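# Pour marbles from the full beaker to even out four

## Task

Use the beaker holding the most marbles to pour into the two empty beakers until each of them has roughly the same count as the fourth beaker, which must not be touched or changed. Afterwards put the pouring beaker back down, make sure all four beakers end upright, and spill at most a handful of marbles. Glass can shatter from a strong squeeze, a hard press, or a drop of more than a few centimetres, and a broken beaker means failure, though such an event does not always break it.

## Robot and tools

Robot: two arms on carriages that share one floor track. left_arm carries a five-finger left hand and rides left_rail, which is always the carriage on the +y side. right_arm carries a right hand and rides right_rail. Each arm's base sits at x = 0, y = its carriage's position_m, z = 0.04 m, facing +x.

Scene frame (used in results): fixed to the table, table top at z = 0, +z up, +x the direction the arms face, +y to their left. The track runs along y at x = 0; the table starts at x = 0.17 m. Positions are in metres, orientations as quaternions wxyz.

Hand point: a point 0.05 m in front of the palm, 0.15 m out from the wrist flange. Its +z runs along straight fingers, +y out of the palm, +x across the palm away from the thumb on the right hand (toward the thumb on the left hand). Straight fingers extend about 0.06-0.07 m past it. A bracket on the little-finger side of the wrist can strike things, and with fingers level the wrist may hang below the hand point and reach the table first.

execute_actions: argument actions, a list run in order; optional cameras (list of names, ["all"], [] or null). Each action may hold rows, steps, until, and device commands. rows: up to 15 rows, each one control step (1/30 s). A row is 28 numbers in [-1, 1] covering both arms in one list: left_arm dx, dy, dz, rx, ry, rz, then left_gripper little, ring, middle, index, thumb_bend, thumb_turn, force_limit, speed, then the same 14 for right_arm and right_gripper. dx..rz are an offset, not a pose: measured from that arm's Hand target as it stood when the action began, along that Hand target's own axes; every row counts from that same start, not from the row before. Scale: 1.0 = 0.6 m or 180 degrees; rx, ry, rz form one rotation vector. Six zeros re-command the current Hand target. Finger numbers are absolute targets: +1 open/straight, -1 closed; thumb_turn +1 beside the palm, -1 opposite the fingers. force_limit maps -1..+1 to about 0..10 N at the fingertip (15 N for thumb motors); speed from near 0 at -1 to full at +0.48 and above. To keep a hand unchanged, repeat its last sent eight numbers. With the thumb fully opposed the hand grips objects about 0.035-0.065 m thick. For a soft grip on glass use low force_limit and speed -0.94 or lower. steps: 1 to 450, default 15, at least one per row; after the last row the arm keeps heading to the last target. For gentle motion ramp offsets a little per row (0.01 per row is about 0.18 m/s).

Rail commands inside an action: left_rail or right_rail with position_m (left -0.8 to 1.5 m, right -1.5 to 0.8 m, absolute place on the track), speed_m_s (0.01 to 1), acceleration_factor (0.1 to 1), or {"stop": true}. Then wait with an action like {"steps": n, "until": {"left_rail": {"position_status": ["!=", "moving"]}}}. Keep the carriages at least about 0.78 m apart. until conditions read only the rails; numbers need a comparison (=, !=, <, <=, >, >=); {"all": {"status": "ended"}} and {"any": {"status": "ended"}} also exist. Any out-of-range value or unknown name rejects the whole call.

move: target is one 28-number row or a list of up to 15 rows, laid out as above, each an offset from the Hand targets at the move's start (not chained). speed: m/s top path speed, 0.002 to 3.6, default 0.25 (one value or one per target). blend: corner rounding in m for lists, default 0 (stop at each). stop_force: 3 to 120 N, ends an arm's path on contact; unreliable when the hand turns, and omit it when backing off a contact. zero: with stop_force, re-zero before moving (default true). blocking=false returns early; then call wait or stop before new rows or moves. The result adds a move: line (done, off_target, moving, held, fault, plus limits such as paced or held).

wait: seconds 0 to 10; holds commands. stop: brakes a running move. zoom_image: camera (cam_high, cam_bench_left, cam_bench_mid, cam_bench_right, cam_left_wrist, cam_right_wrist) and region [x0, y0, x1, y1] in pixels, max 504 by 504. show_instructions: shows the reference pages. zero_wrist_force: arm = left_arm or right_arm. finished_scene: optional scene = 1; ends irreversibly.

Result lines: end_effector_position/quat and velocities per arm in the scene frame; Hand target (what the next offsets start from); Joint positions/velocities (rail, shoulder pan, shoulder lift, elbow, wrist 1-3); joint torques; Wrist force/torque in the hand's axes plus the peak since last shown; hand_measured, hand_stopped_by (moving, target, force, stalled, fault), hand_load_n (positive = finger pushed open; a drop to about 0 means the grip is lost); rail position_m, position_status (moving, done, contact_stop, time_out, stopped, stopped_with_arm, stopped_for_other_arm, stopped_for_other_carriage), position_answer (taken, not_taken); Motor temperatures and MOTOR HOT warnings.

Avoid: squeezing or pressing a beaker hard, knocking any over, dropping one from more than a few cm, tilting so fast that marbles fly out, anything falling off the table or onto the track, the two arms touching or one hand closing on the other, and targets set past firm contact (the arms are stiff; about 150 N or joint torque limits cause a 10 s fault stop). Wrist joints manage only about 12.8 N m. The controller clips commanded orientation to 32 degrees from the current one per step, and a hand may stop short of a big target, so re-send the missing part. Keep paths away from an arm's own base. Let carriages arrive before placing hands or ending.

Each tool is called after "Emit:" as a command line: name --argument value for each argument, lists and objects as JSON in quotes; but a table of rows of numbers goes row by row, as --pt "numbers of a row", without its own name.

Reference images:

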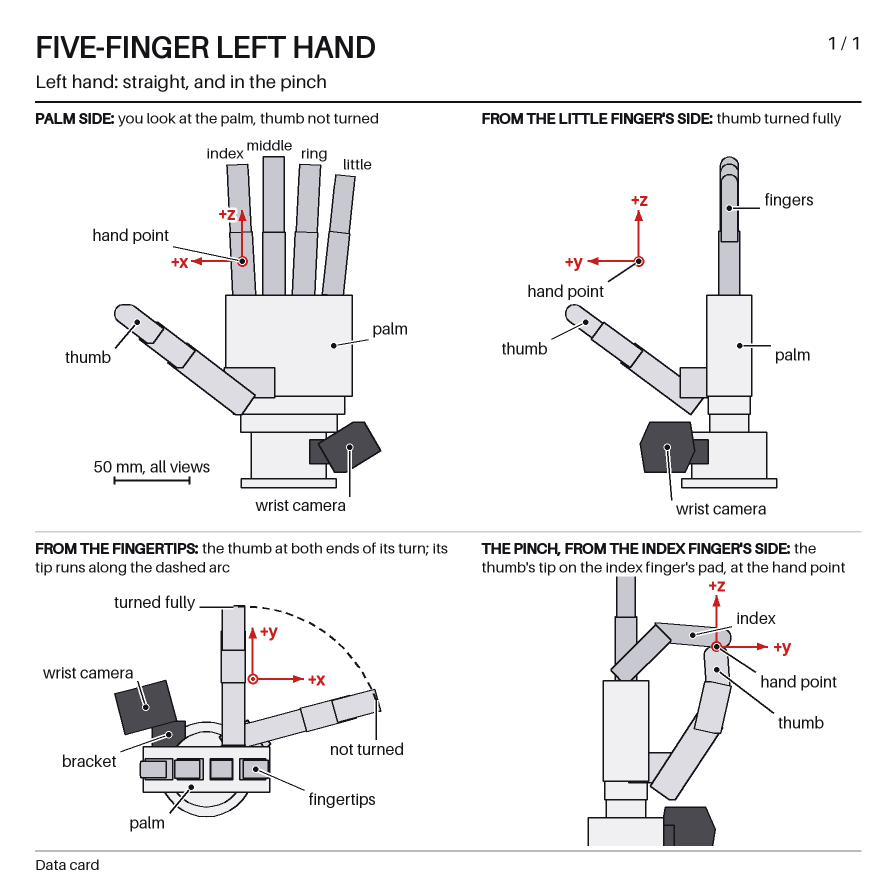

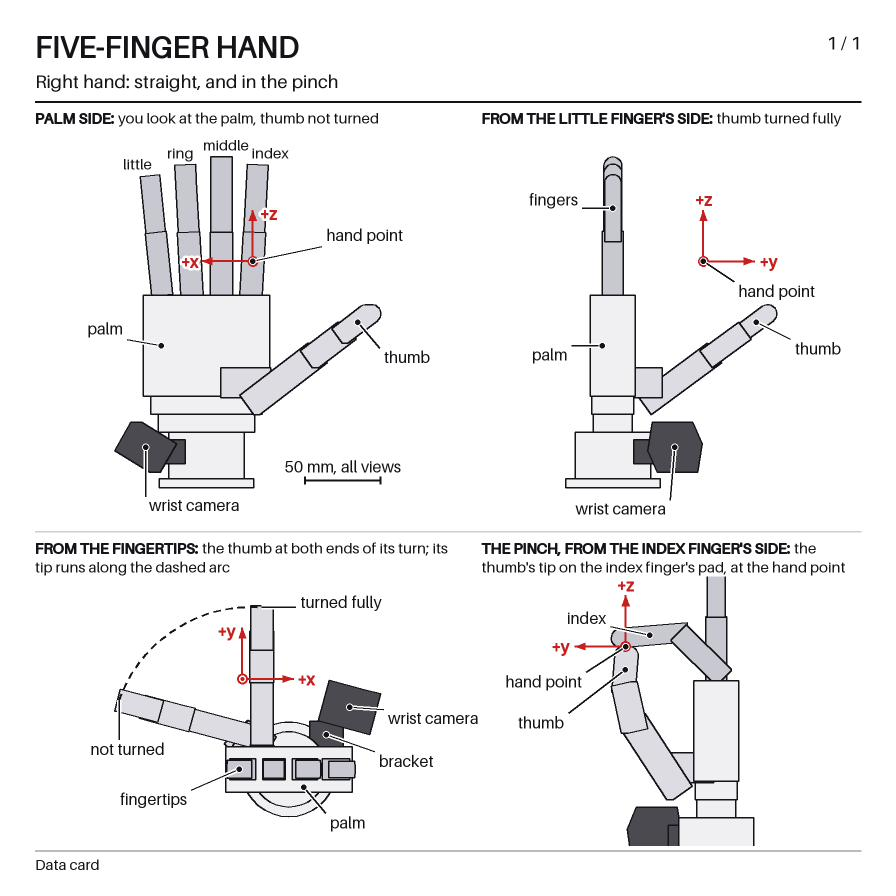

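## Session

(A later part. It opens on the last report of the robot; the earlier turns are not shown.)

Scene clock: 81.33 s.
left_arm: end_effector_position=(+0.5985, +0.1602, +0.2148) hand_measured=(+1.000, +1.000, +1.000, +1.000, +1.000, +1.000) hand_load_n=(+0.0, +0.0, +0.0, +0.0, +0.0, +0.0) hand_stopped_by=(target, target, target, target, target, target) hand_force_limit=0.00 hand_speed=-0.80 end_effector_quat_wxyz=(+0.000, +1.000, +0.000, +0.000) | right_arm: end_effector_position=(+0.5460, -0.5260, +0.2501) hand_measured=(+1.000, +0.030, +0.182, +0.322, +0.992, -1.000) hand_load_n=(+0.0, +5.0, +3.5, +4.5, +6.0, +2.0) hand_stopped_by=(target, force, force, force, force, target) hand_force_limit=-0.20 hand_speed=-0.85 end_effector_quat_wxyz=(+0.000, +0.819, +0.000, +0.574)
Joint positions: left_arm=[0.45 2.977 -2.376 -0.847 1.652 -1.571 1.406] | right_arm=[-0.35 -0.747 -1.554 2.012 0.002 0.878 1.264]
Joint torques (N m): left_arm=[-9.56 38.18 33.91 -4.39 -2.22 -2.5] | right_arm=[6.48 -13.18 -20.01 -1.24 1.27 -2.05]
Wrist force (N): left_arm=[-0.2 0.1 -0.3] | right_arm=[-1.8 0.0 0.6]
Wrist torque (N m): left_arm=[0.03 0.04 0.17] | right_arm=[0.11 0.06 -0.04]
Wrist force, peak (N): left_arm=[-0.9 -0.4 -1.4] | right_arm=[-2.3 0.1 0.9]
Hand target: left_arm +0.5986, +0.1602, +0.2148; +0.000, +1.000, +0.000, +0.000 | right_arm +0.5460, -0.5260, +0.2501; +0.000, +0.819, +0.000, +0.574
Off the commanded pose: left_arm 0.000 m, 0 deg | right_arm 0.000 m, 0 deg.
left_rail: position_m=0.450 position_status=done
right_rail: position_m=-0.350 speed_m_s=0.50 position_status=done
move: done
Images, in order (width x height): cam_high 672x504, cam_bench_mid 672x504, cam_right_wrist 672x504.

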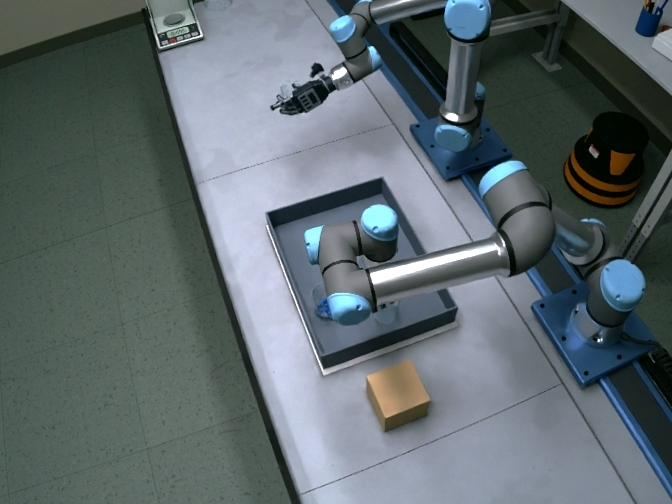

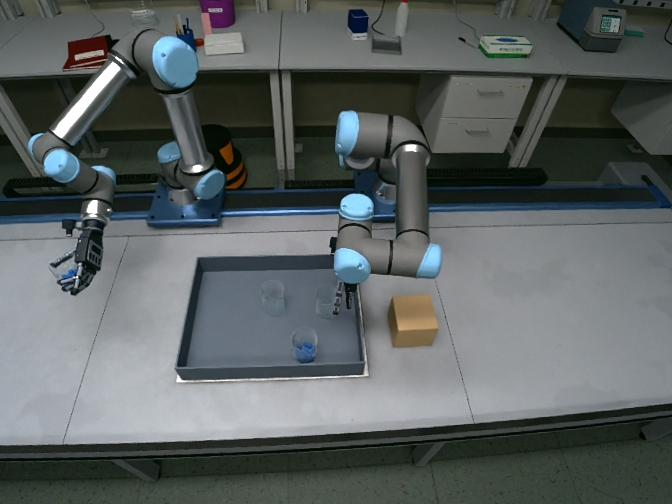

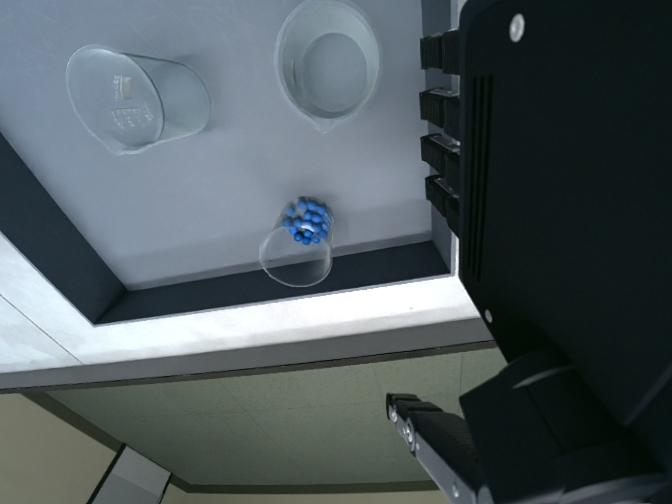

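Emit:
zoom_image --camera "cam_right_wrist" --region '[250, 180, 350, 300]'

Emit:
zoom_image --camera "cam_right_wrist" --region '[50, 0, 400, 350]'

Emit:
zoom_image --camera "cam_bench_mid" --region '[280, 315, 330, 370]'

Scaled by 4.200.

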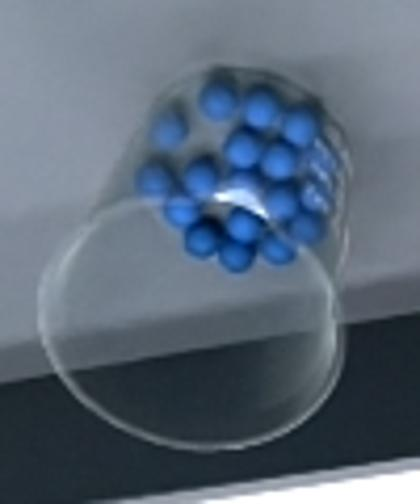

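Scaled by 1.440.

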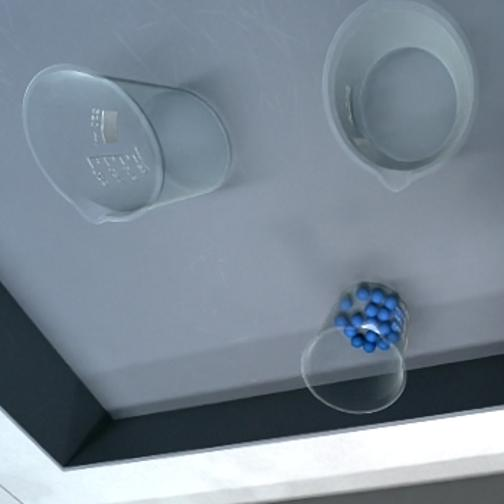

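Scaled by 9.164.

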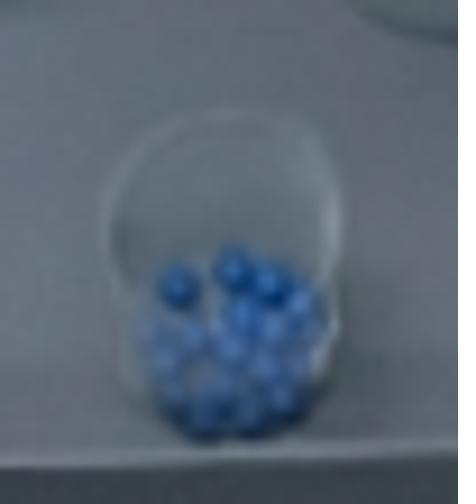

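Emit:
zoom_image --camera "cam_right_wrist" --region '[278, 190, 338, 250]'

Scaled by 8.400.

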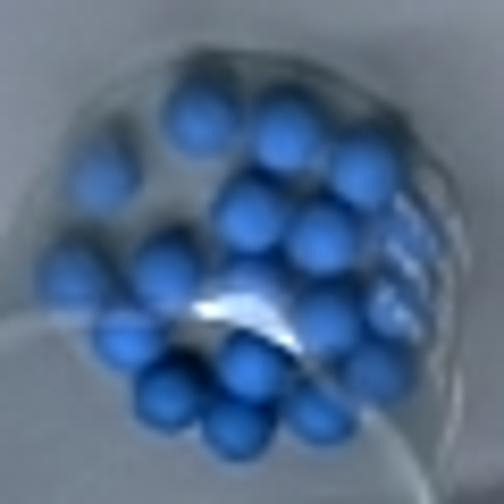

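Emit:
move --pt "0 0 -0.25 0 0 0 1 1 1 1 1 1 0.0 -0.8 0 0 0 0 0 0 1 -0.6 -0.6 -0.7 0.2 -1 -0.2 -0.85" --pt "-0.367 -0.533 -0.4167 0 0 0 1 1 1 1 1 1 0.0 -0.8 -0.0114 -0.46 -0.0313 0 0 0 1 -0.6 -0.6 -0.7 0.2 -1 -0.2 -0.85" --pt "-0.367 -0.533 -0.4167 0 0 0 1 1 1 1 1 1 0.0 -0.8 -0.02423 -0.97667 -0.06656 0 0 0 1 -0.6 -0.6 -0.7 0.2 -1 -0.2 -0.85" --speed '[0.35, 0.35, 0.25]' --blend '[0.03, 0.02, 0]' --cameras '["all"]'

Scene clock: 90.17 s.
left_arm: end_effector_position=(+0.3784, +0.4800, +0.4648) hand_measured=(+1.000, +1.000, +1.000, +1.000, +1.000, +1.000) hand_load_n=(+0.0, +0.0, +0.0, +0.0, +0.0, +0.0) hand_stopped_by=(target, target, target, target, target, target) hand_force_limit=0.00 hand_speed=-0.80 end_effector_quat_wxyz=(+0.000, +1.000, +0.000, +0.000) | right_arm: end_effector_position=(+0.5032, +0.0600, +0.2500) hand_measured=(+1.000, +0.030, +0.182, +0.322, +0.992, -1.000) hand_load_n=(+0.0, +5.5, +3.5, +5.0, +6.0, +2.0) hand_stopped_by=(target, force, force, force, force, target) hand_force_limit=-0.20 hand_speed=-0.85 end_effector_quat_wxyz=(+0.000, +0.819, +0.000, +0.574)
Joint positions: left_arm=[0.45 3.776 -1.692 -1.216 1.338 -1.571 2.205] | right_arm=[-0.35 0.789 -1.072 1.39 0.159 2.301 1.903]
Joint torques (N m): left_arm=[11.03 33.04 7.16 -4.4 1.65 2.11] | right_arm=[7.76 -33.09 -29.21 1.16 3.01 1.89]
Wrist force (N): left_arm=[0.1 -0.1 -0.3] | right_arm=[-1.7 0.2 1.0]
Wrist torque (N m): left_arm=[0.00 -0.01 -0.05] | right_arm=[0.12 0.08 -0.12]
Wrist force, peak (N): left_arm=[-0.8 -1.9 -0.6] | right_arm=[-2.2 -1.9 0.1]
Hand target: left_arm +0.3784, +0.4800, +0.4648; +0.000, +1.000, +0.000, +0.000 | right_arm +0.5032, +0.0601, +0.2500; +0.000, +0.819, +0.000, +0.574
Off the commanded pose: left_arm 0.000 m, 0 deg | right_arm 0.000 m, 0 deg.
left_rail: position_m=0.450 position_status=done
right_rail: position_m=-0.350 speed_m_s=0.50 position_status=done
move: done

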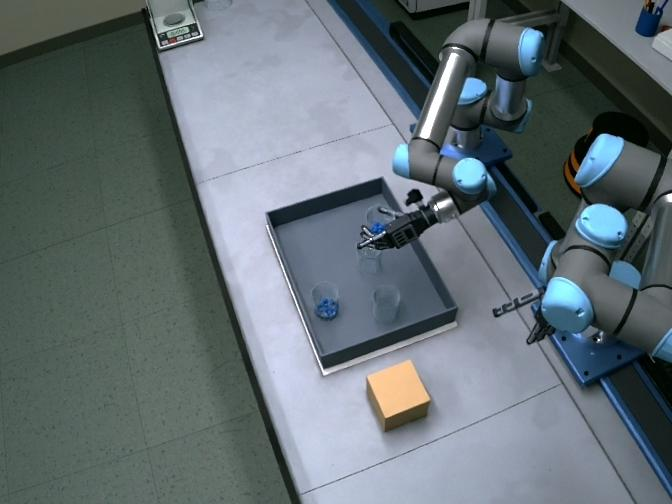

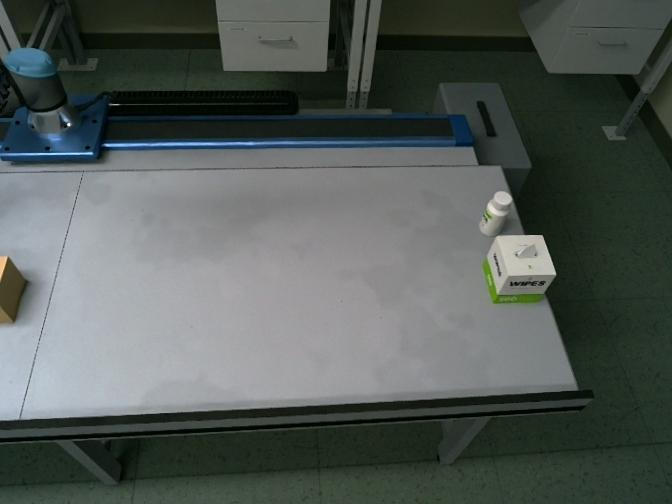

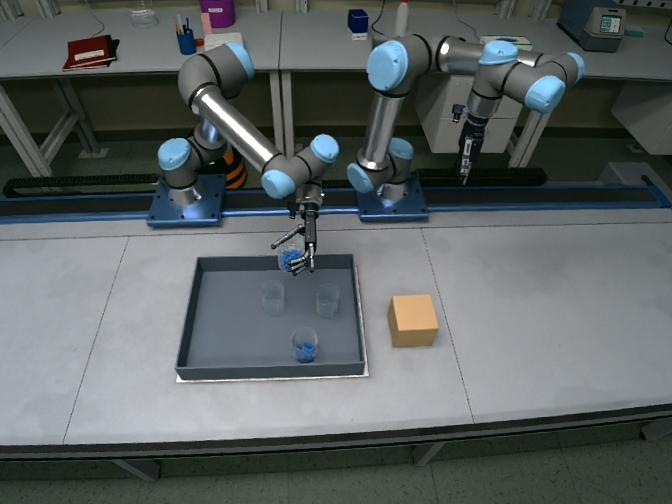

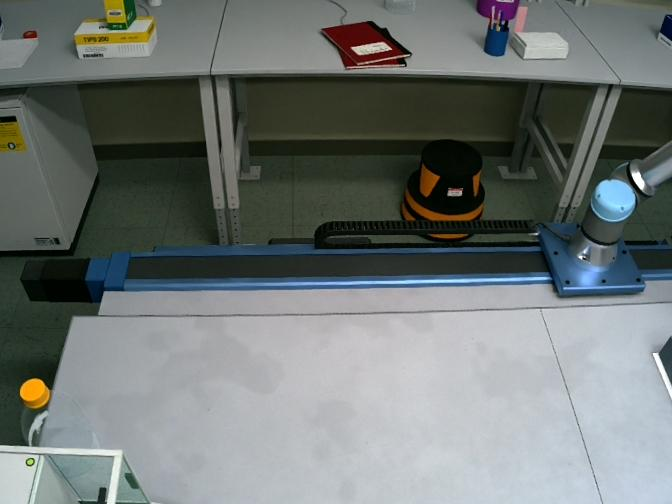

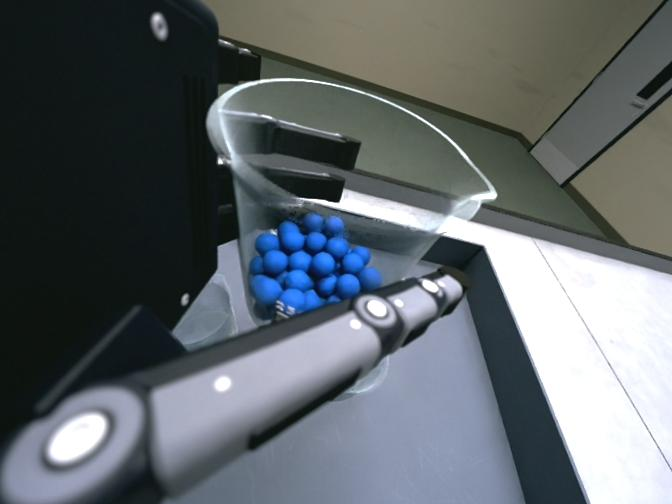

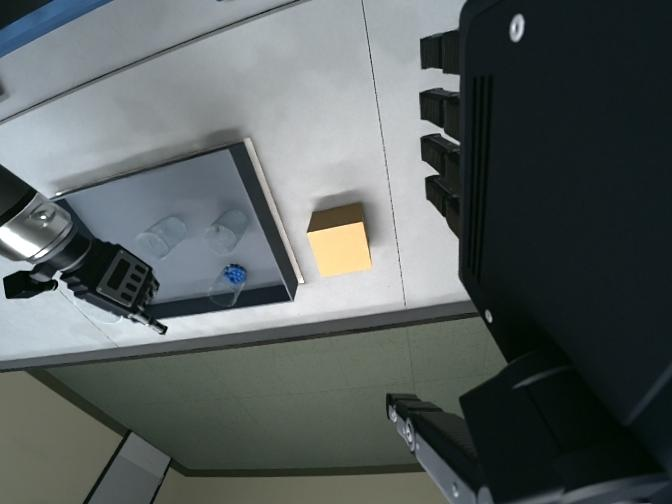

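Emit:
move --target '[0,0,0,0,0,0,1,1,1,1,1,1,0.0,-0.8,-0.0783,-0.0433,0.0285,0.0855,0,0.235,1,-0.6,-0.6,-0.7,0.2,-1,-0.2,-0.85]' --speed 0.25 --cameras '["cam_high","cam_bench_mid","cam_left_wrist"]'

Emit:
zoom_image --camera "cam_bench_mid" --region '[230, 220, 350, 330]'

Emit:
zoom_image --camera "cam_high" --region '[310, 180, 450, 300]'

Scene clock: 92.77 s.
left_arm: end_effector_position=(+0.3784, +0.4800, +0.4648) hand_measured=(+1.000, +1.000, +1.000, +1.000, +1.000, +1.000) hand_load_n=(+0.0, +0.0, +0.0, +0.0, +0.0, +0.0) hand_stopped_by=(target, target, target, target, target, target) hand_force_limit=0.00 hand_speed=-0.80 end_effector_quat_wxyz=(+0.000, +1.000, +0.000, +0.000) | right_arm: end_effector_position=(+0.5032, +0.0860, +0.2000) hand_measured=(+1.000, +0.030, +0.182, +0.322, +0.992, -1.000) hand_load_n=(+0.0, +5.5, +3.0, +2.0, +5.5, +2.0) hand_stopped_by=(target, force, force, force, force, target) hand_force_limit=-0.20 hand_speed=-0.85 end_effector_quat_wxyz=(-0.314, +0.757, -0.219, +0.530)
Joint positions: left_arm=[0.45 3.776 -1.692 -1.216 1.338 -1.571 2.205] | right_arm=[-0.35 0.681 -1.221 1.703 -0.215 1.986 2.498]
Joint torques (N m): left_arm=[11.65 31.88 6.79 -4.29 1.73 2.12] | right_arm=[-7.68 -39.86 -14.67 -2.34 -2.43 2.09]
Wrist force (N): left_arm=[0.0 -0.2 -0.1] | right_arm=[-1.4 1.5 0.3]
Wrist torque (N m): left_arm=[-0.03 0.01 -0.05] | right_arm=[0.19 0.10 -0.13]
Wrist force, peak (N): left_arm=[-0.2 -0.6 0.0] | right_arm=[-1.6 1.6 0.3]
Hand target: left_arm +0.3784, +0.4800, +0.4648; +0.000, +1.000, +0.000, +0.000 | right_arm +0.5032, +0.0860, +0.2000; -0.314, +0.757, -0.219, +0.530
Off the commanded pose: left_arm 0.000 m, 0 deg | right_arm 0.000 m, 0 deg.
left_rail: position_m=0.450 position_status=done
right_rail: position_m=-0.350 speed_m_s=0.50 position_status=done
move: done
Images, in order (width x height): cam_high 672x504, cam_bench_mid 672x504, cam_left_wrist 672x504.

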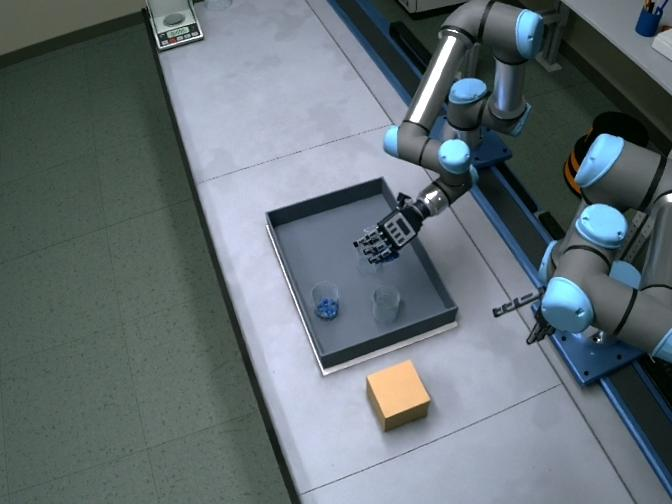

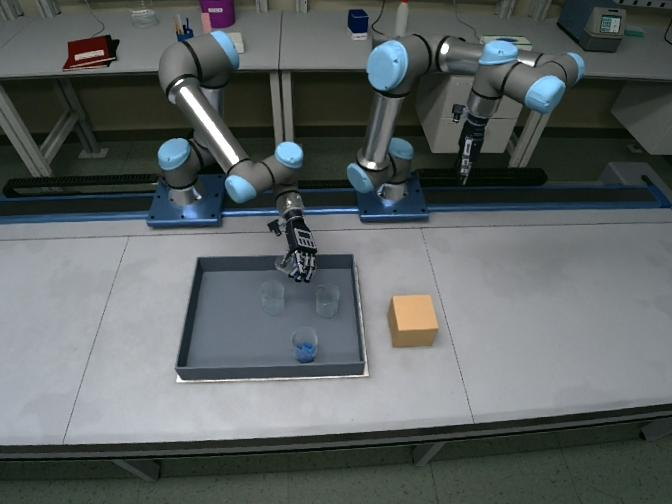

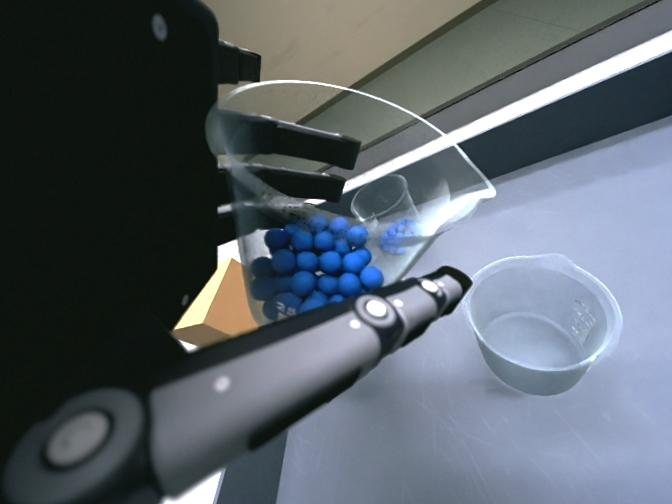

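Scaled by 4.200.

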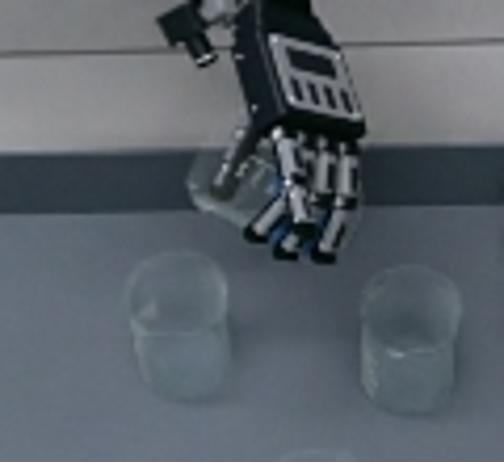

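Scaled by 3.600.

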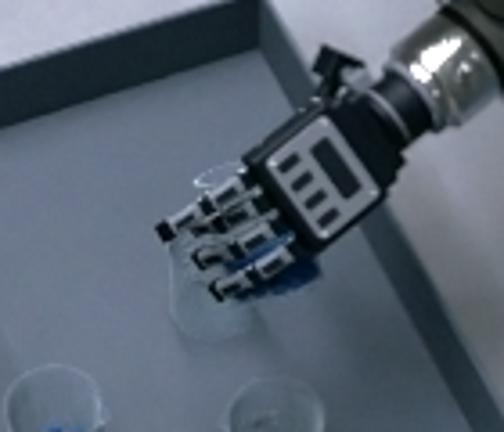

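Emit:
move --target '[0,0,0,0,0,0,1,1,1,1,1,1,0.0,-0.8,-0.0515,0.0468,0.0192,0.0285,0,0.0783,1,-0.6,-0.6,-0.7,0.2,-1,-0.2,-0.85]' --speed 0.2 --cameras '["cam_high","cam_bench_mid","cam_left_wrist"]'

Emit:
zoom_image --camera "cam_bench_mid" --region '[230, 220, 350, 330]'

Emit:
zoom_image --camera "cam_left_wrist" --region '[220, 100, 672, 450]'

Scene clock: 94.50 s.
left_arm: end_effector_position=(+0.3784, +0.4800, +0.4648) hand_measured=(+1.000, +1.000, +1.000, +1.000, +1.000, +1.000) hand_load_n=(+0.0, +0.0, +0.0, +0.0, +0.0, +0.0) hand_stopped_by=(target, target, target, target, target, target) hand_force_limit=0.00 hand_speed=-0.80 end_effector_quat_wxyz=(+0.000, +1.000, +0.000, +0.000) | right_arm: end_effector_position=(+0.5035, +0.0894, +0.1568) hand_measured=(+1.000, +0.030, +0.182, +0.322, +0.992, -1.000) hand_load_n=(+0.0, +5.5, +2.5, +1.5, +5.5, +2.0) hand_stopped_by=(target, force, force, force, force, target) hand_force_limit=-0.20 hand_speed=-0.85 end_effector_quat_wxyz=(-0.410, +0.709, -0.287, +0.497)
Joint positions: left_arm=[0.45 3.776 -1.692 -1.216 1.338 -1.571 2.205] | right_arm=[-0.35 0.634 -1.213 1.859 -0.465 1.894 2.703]
Joint torques (N m): left_arm=[11.94 32.62 5.69 -4.36 1.7 2.21] | right_arm=[-7.87 -26.33 -12.81 -2.5 -2.5 2.54]
Wrist force (N): left_arm=[-0.1 -0.4 -0.2] | right_arm=[-1.0 2.1 0.5]
Wrist torque (N m): left_arm=[-0.06 0.02 -0.05] | right_arm=[0.26 0.06 -0.08]
Wrist force, peak (N): left_arm=[0.0 -0.5 -0.4] | right_arm=[-1.6 2.2 0.3]
Hand target: left_arm +0.3784, +0.4800, +0.4648; +0.000, +1.000, +0.000, +0.000 | right_arm +0.5035, +0.0894, +0.1568; -0.410, +0.709, -0.287, +0.497
Off the commanded pose: left_arm 0.000 m, 0 deg | right_arm 0.000 m, 0 deg.
left_rail: position_m=0.450 position_status=done
right_rail: position_m=-0.350 speed_m_s=0.50 position_status=done
move: done
Images, in order (width x height): cam_high 672x504, cam_bench_mid 672x504, cam_left_wrist 672x504.

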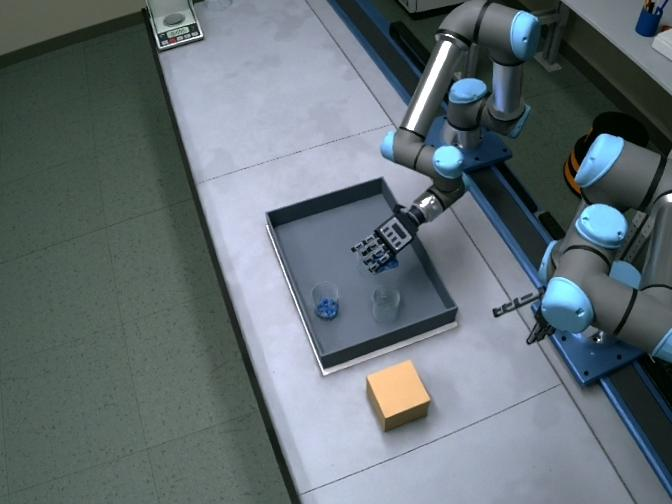

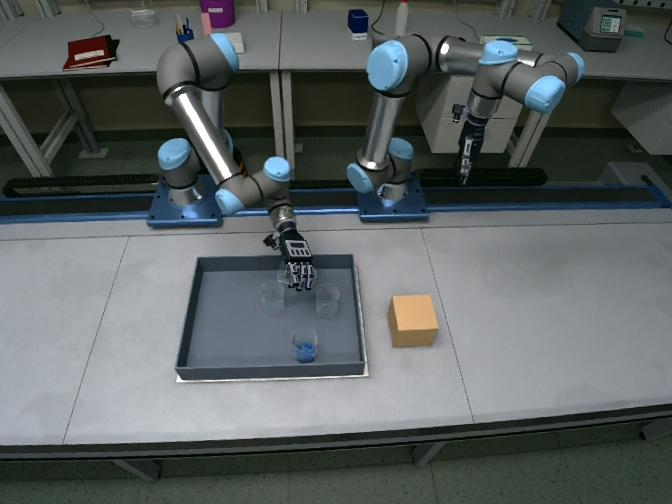

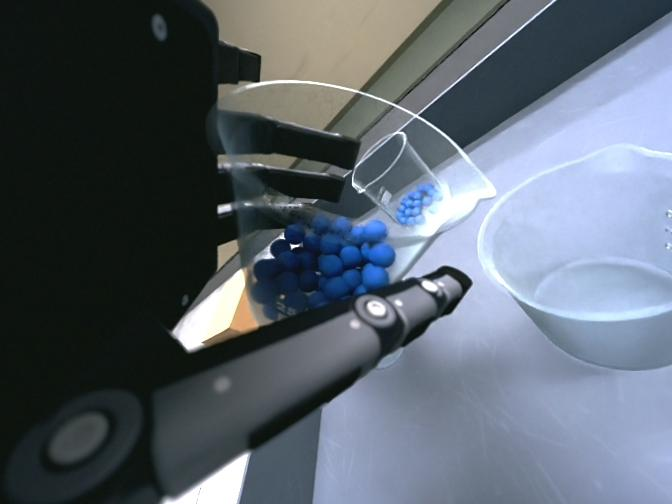

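Scaled by 4.200.

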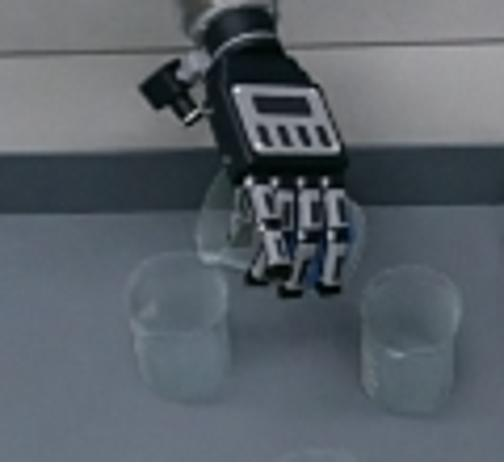

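Scaled by 1.115.

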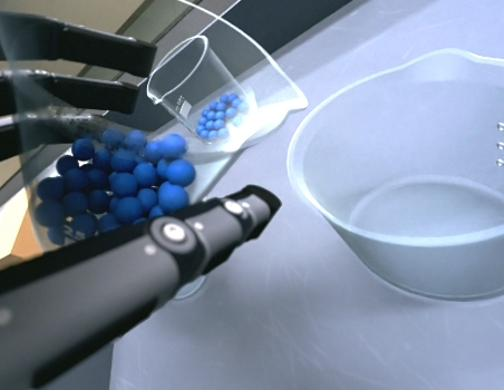

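Emit:
move --target '[0,0,0,0,0,0,1,1,1,1,1,1,0.0,-0.8,0.0155,0.0045,-0.0056,0.019,0,0.0522,1,-0.6,-0.6,-0.7,0.2,-1,-0.2,-0.85]' --speed 0.1 --cameras '["cam_high","cam_bench_mid","cam_left_wrist"]'

Emit:
zoom_image --camera "cam_left_wrist" --region '[220, 100, 672, 450]'

Emit:
zoom_image --camera "cam_bench_mid" --region '[230, 220, 350, 330]'

Scene clock: 98.13 s.
left_arm: end_effector_position=(+0.3784, +0.4800, +0.4648) hand_measured=(+1.000, +1.000, +1.000, +1.000, +1.000, +1.000) hand_load_n=(+0.0, +0.0, +0.0, +0.0, +0.0, +0.0) hand_stopped_by=(target, target, target, target, target, target) hand_force_limit=0.00 hand_speed=-0.80 end_effector_quat_wxyz=(+0.000, +1.000, +0.000, +0.000) | right_arm: end_effector_position=(+0.5035, +0.0795, +0.1594) hand_measured=(+1.000, +0.030, +0.182, +0.322, +0.992, -1.000) hand_load_n=(+0.0, +5.5, +3.0, +1.5, +5.5, +2.0) hand_stopped_by=(target, force, force, force, force, target) hand_force_limit=-0.20 hand_speed=-0.85 end_effector_quat_wxyz=(-0.470, +0.671, -0.329, +0.470)
Joint positions: left_arm=[0.45 3.776 -1.692 -1.216 1.338 -1.571 2.205] | right_arm=[-0.35 0.581 -1.253 1.951 -0.577 1.82 2.842]
Joint torques (N m): left_arm=[10.4 33.36 6.81 -4.51 1.5 1.89] | right_arm=[-6.8 -38.01 -12.57 -2.81 -2.4 1.96]
Wrist force (N): left_arm=[-0.3 -0.2 0.0] | right_arm=[-0.6 1.9 0.2]
Wrist torque (N m): left_arm=[-0.03 0.06 -0.07] | right_arm=[0.21 0.05 -0.06]
Wrist force, peak (N): left_arm=[-0.2 -0.6 -0.5] | right_arm=[-1.4 2.2 0.4]
Hand target: left_arm +0.3784, +0.4800, +0.4648; +0.000, +1.000, +0.000, +0.000 | right_arm +0.5035, +0.0795, +0.1594; -0.470, +0.671, -0.329, +0.470
Off the commanded pose: left_arm 0.000 m, 0 deg | right_arm 0.000 m, 0 deg.
left_rail: position_m=0.450 position_status=done
right_rail: position_m=-0.350 speed_m_s=0.50 position_status=done
move: done
Images, in order (width x height): cam_high 672x504, cam_bench_mid 672x504, cam_left_wrist 672x504.

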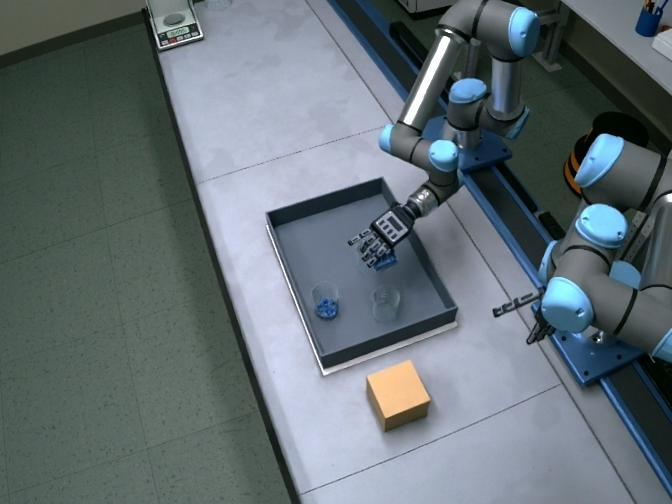

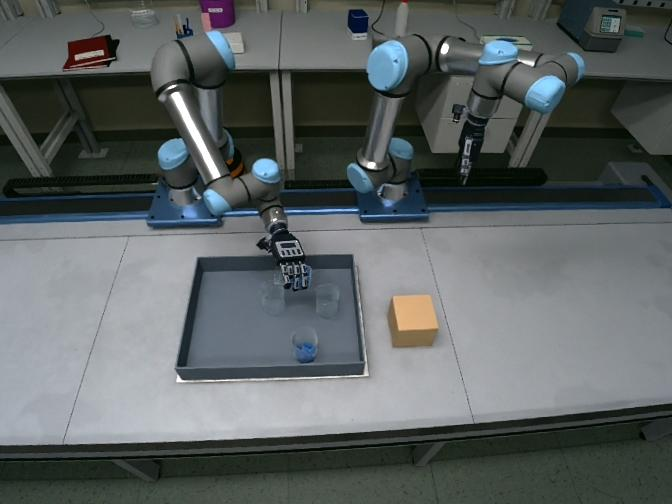

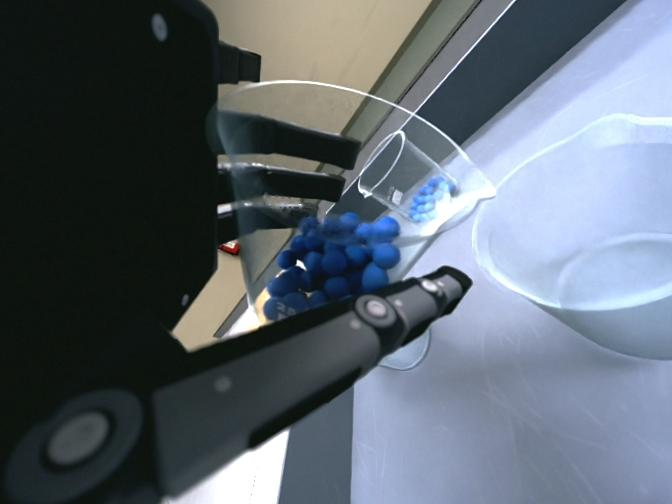

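Scaled by 1.115.

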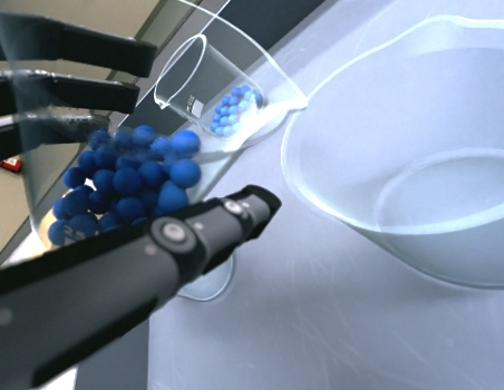

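Scaled by 4.200.

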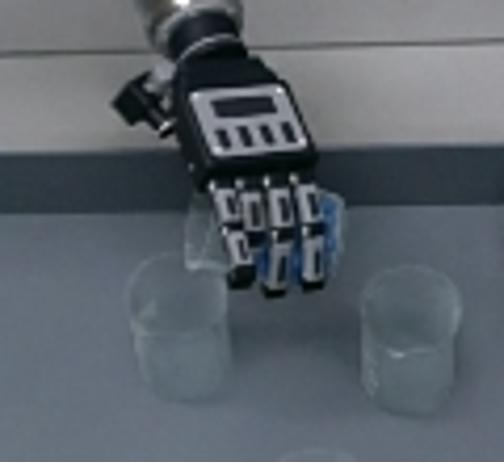

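Emit:
move --target '[0,0,0,0,0,0,1,1,1,1,1,1,0.0,-0.8,0.0037,-0.0085,-0.0014,0.0095,0,0.0261,1,-0.6,-0.6,-0.7,0.2,-1,-0.2,-0.85]' --speed 0.08 --cameras '["cam_high","cam_bench_mid","cam_left_wrist"]'

Emit:
zoom_image --camera "cam_left_wrist" --region '[220, 100, 672, 450]'

Scene clock: 99.63 s.
left_arm: end_effector_position=(+0.3784, +0.4800, +0.4648) hand_measured=(+1.000, +1.000, +1.000, +1.000, +1.000, +1.000) hand_load_n=(+0.0, +0.0, -0.5, +0.0, +0.0, +0.0) hand_stopped_by=(target, target, target, target, target, target) hand_force_limit=0.00 hand_speed=-0.80 end_effector_quat_wxyz=(+0.000, +1.000, +0.000, +0.000) | right_arm: end_effector_position=(+0.5035, +0.0790, +0.1650) hand_measured=(+1.000, +0.030, +0.182, +0.322, +0.992, -1.000) hand_load_n=(+0.0, +5.5, +3.0, +1.5, +6.0, +2.0) hand_stopped_by=(target, force, force, force, force, target) hand_force_limit=-0.20 hand_speed=-0.85 end_effector_quat_wxyz=(-0.499, +0.650, -0.349, +0.455)
Joint positions: left_arm=[0.45 3.776 -1.692 -1.216 1.338 -1.571 2.205] | right_arm=[-0.35 0.564 -1.269 1.981 -0.621 1.795 2.915]
Joint torques (N m): left_arm=[12.76 32.62 7.65 -4.63 1.53 2.06] | right_arm=[-7.18 -35.54 -11.46 -2.96 -2.69 2.36]
Wrist force (N): left_arm=[0.0 -0.2 0.0] | right_arm=[-1.0 1.7 0.4]
Wrist torque (N m): left_arm=[-0.04 0.01 -0.04] | right_arm=[0.15 0.12 -0.10]
Wrist force, peak (N): left_arm=[-0.4 -0.3 -0.2] | right_arm=[-0.8 1.9 0.5]
Hand target: left_arm +0.3784, +0.4800, +0.4648; +0.000, +1.000, +0.000, +0.000 | right_arm +0.5035, +0.0790, +0.1650; -0.499, +0.650, -0.349, +0.455
Off the commanded pose: left_arm 0.000 m, 0 deg | right_arm 0.000 m, 0 deg.
left_rail: position_m=0.450 position_status=done
right_rail: position_m=-0.350 speed_m_s=0.50 position_status=done
move: done
Images, in order (width x height): cam_high 672x504, cam_bench_mid 672x504, cam_left_wrist 672x504.

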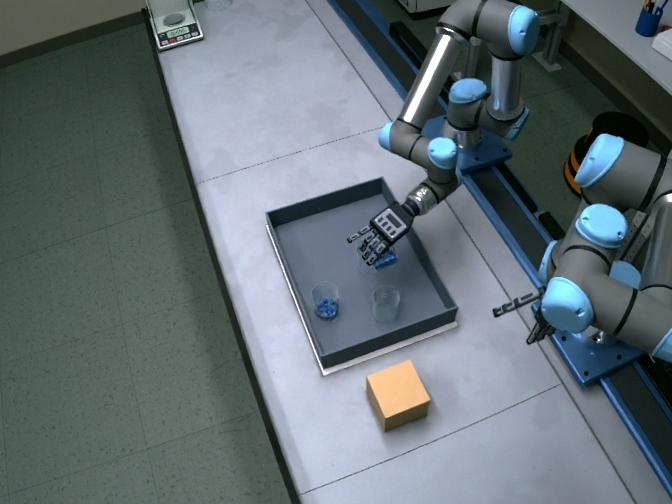

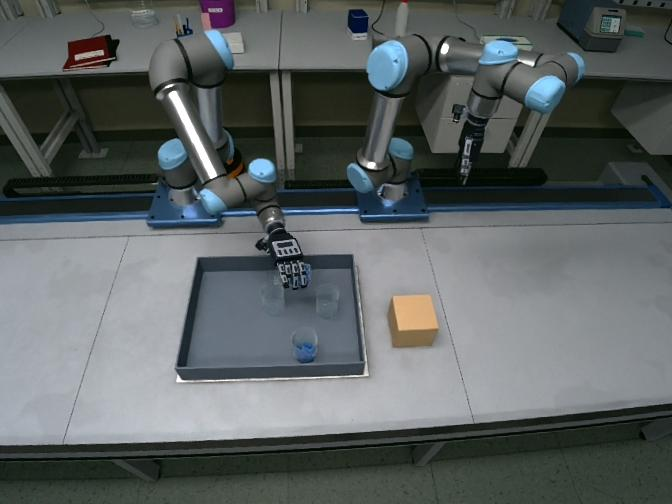

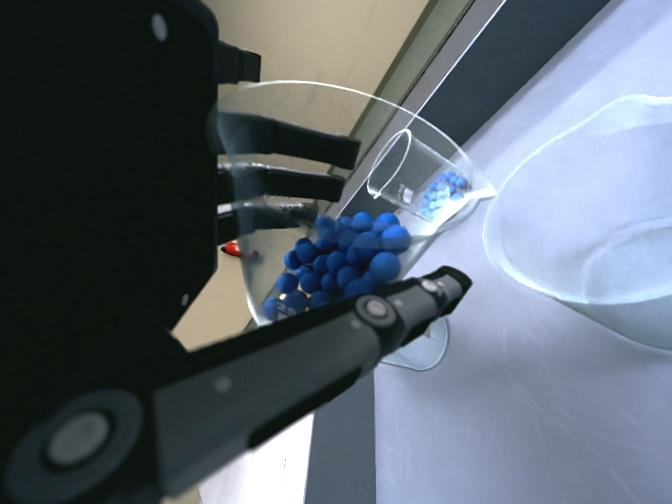

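Scaled by 1.115.

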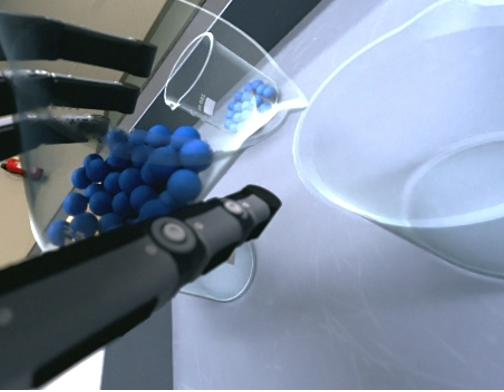

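Emit:
move --target '[0,0,0,0,0,0,1,1,1,1,1,1,0.0,-0.8,-0.0027,-0.0097,0.001,0.0095,0,0.0261,1,-0.6,-0.6,-0.7,0.2,-1,-0.2,-0.85]' --speed 0.08 --cameras '["cam_high","cam_bench_mid","cam_left_wrist"]'

Emit:
zoom_image --camera "cam_left_wrist" --region '[220, 100, 672, 450]'

Emit:
zoom_image --camera "cam_bench_mid" --region '[230, 220, 350, 330]'

Scene clock: 101.17 s.
left_arm: end_effector_position=(+0.3784, +0.4800, +0.4648) hand_measured=(+1.000, +1.000, +1.000, +1.000, +1.000, +1.000) hand_load_n=(+0.0, +0.0, +0.0, +0.0, +0.0, +0.0) hand_stopped_by=(target, target, target, target, target, target) hand_force_limit=0.00 hand_speed=-0.80 end_effector_quat_wxyz=(+0.000, +1.000, +0.000, +0.000) | right_arm: end_effector_position=(+0.5035, +0.0822, +0.1702) hand_measured=(+1.000, +0.030, +0.182, +0.322, +0.992, -1.000) hand_load_n=(+0.0, +5.5, +3.0, +1.5, +5.5, +1.5) hand_stopped_by=(target, force, force, force, force, target) hand_force_limit=-0.20 hand_speed=-0.85 end_effector_quat_wxyz=(-0.527, +0.628, -0.369, +0.439)
Joint positions: left_arm=[0.45 3.776 -1.692 -1.216 1.338 -1.571 2.205] | right_arm=[-0.35 0.555 -1.276 2.001 -0.665 1.781 2.99]
Joint torques (N m): left_arm=[12.22 32.19 5.06 -4.47 1.49 1.94] | right_arm=[-7.6 -35.54 -11.68 -2.92 -2.44 2.32]
Wrist force (N): left_arm=[-0.1 -0.3 -0.3] | right_arm=[-0.2 1.5 0.4]
Wrist torque (N m): left_arm=[-0.03 0.02 -0.05] | right_arm=[0.12 0.01 -0.07]
Wrist force, peak (N): left_arm=[0.2 -0.4 -0.4] | right_arm=[-0.6 1.8 0.6]
Hand target: left_arm +0.3784, +0.4800, +0.4648; +0.000, +1.000, +0.000, +0.000 | right_arm +0.5035, +0.0822, +0.1702; -0.527, +0.628, -0.369, +0.439
Off the commanded pose: left_arm 0.000 m, 0 deg | right_arm 0.000 m, 0 deg.
left_rail: position_m=0.450 position_status=done
right_rail: position_m=-0.350 speed_m_s=0.50 position_status=done
move: done
Images, in order (width x height): cam_high 672x504, cam_bench_mid 672x504, cam_left_wrist 672x504.

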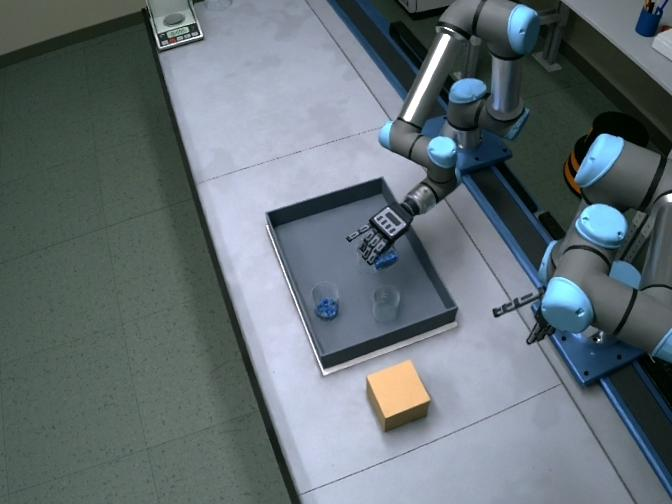

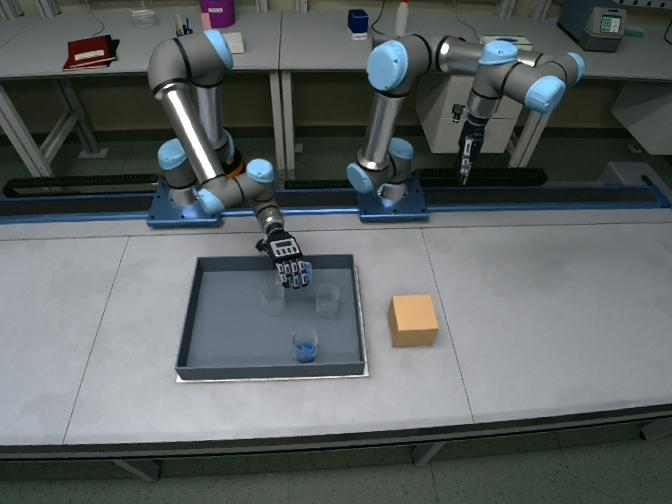

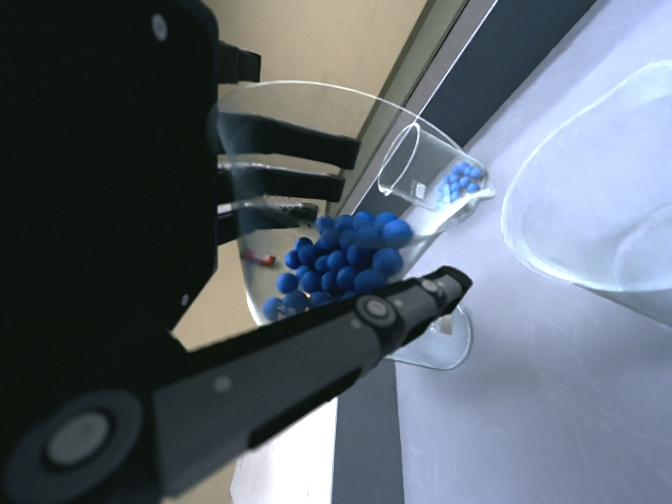

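Scaled by 1.115.

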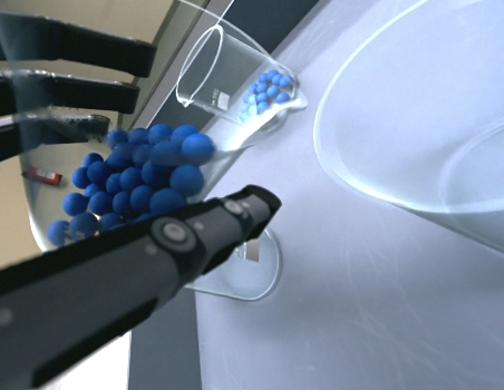

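Scaled by 4.200.

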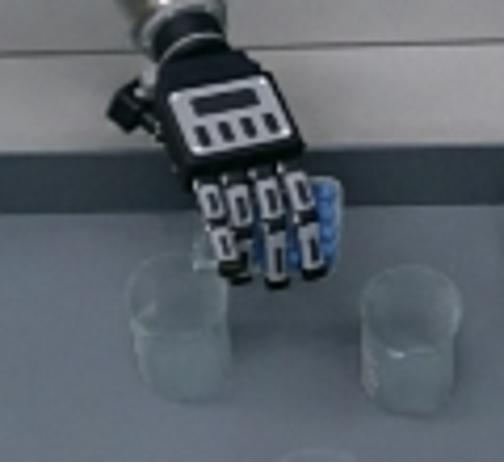

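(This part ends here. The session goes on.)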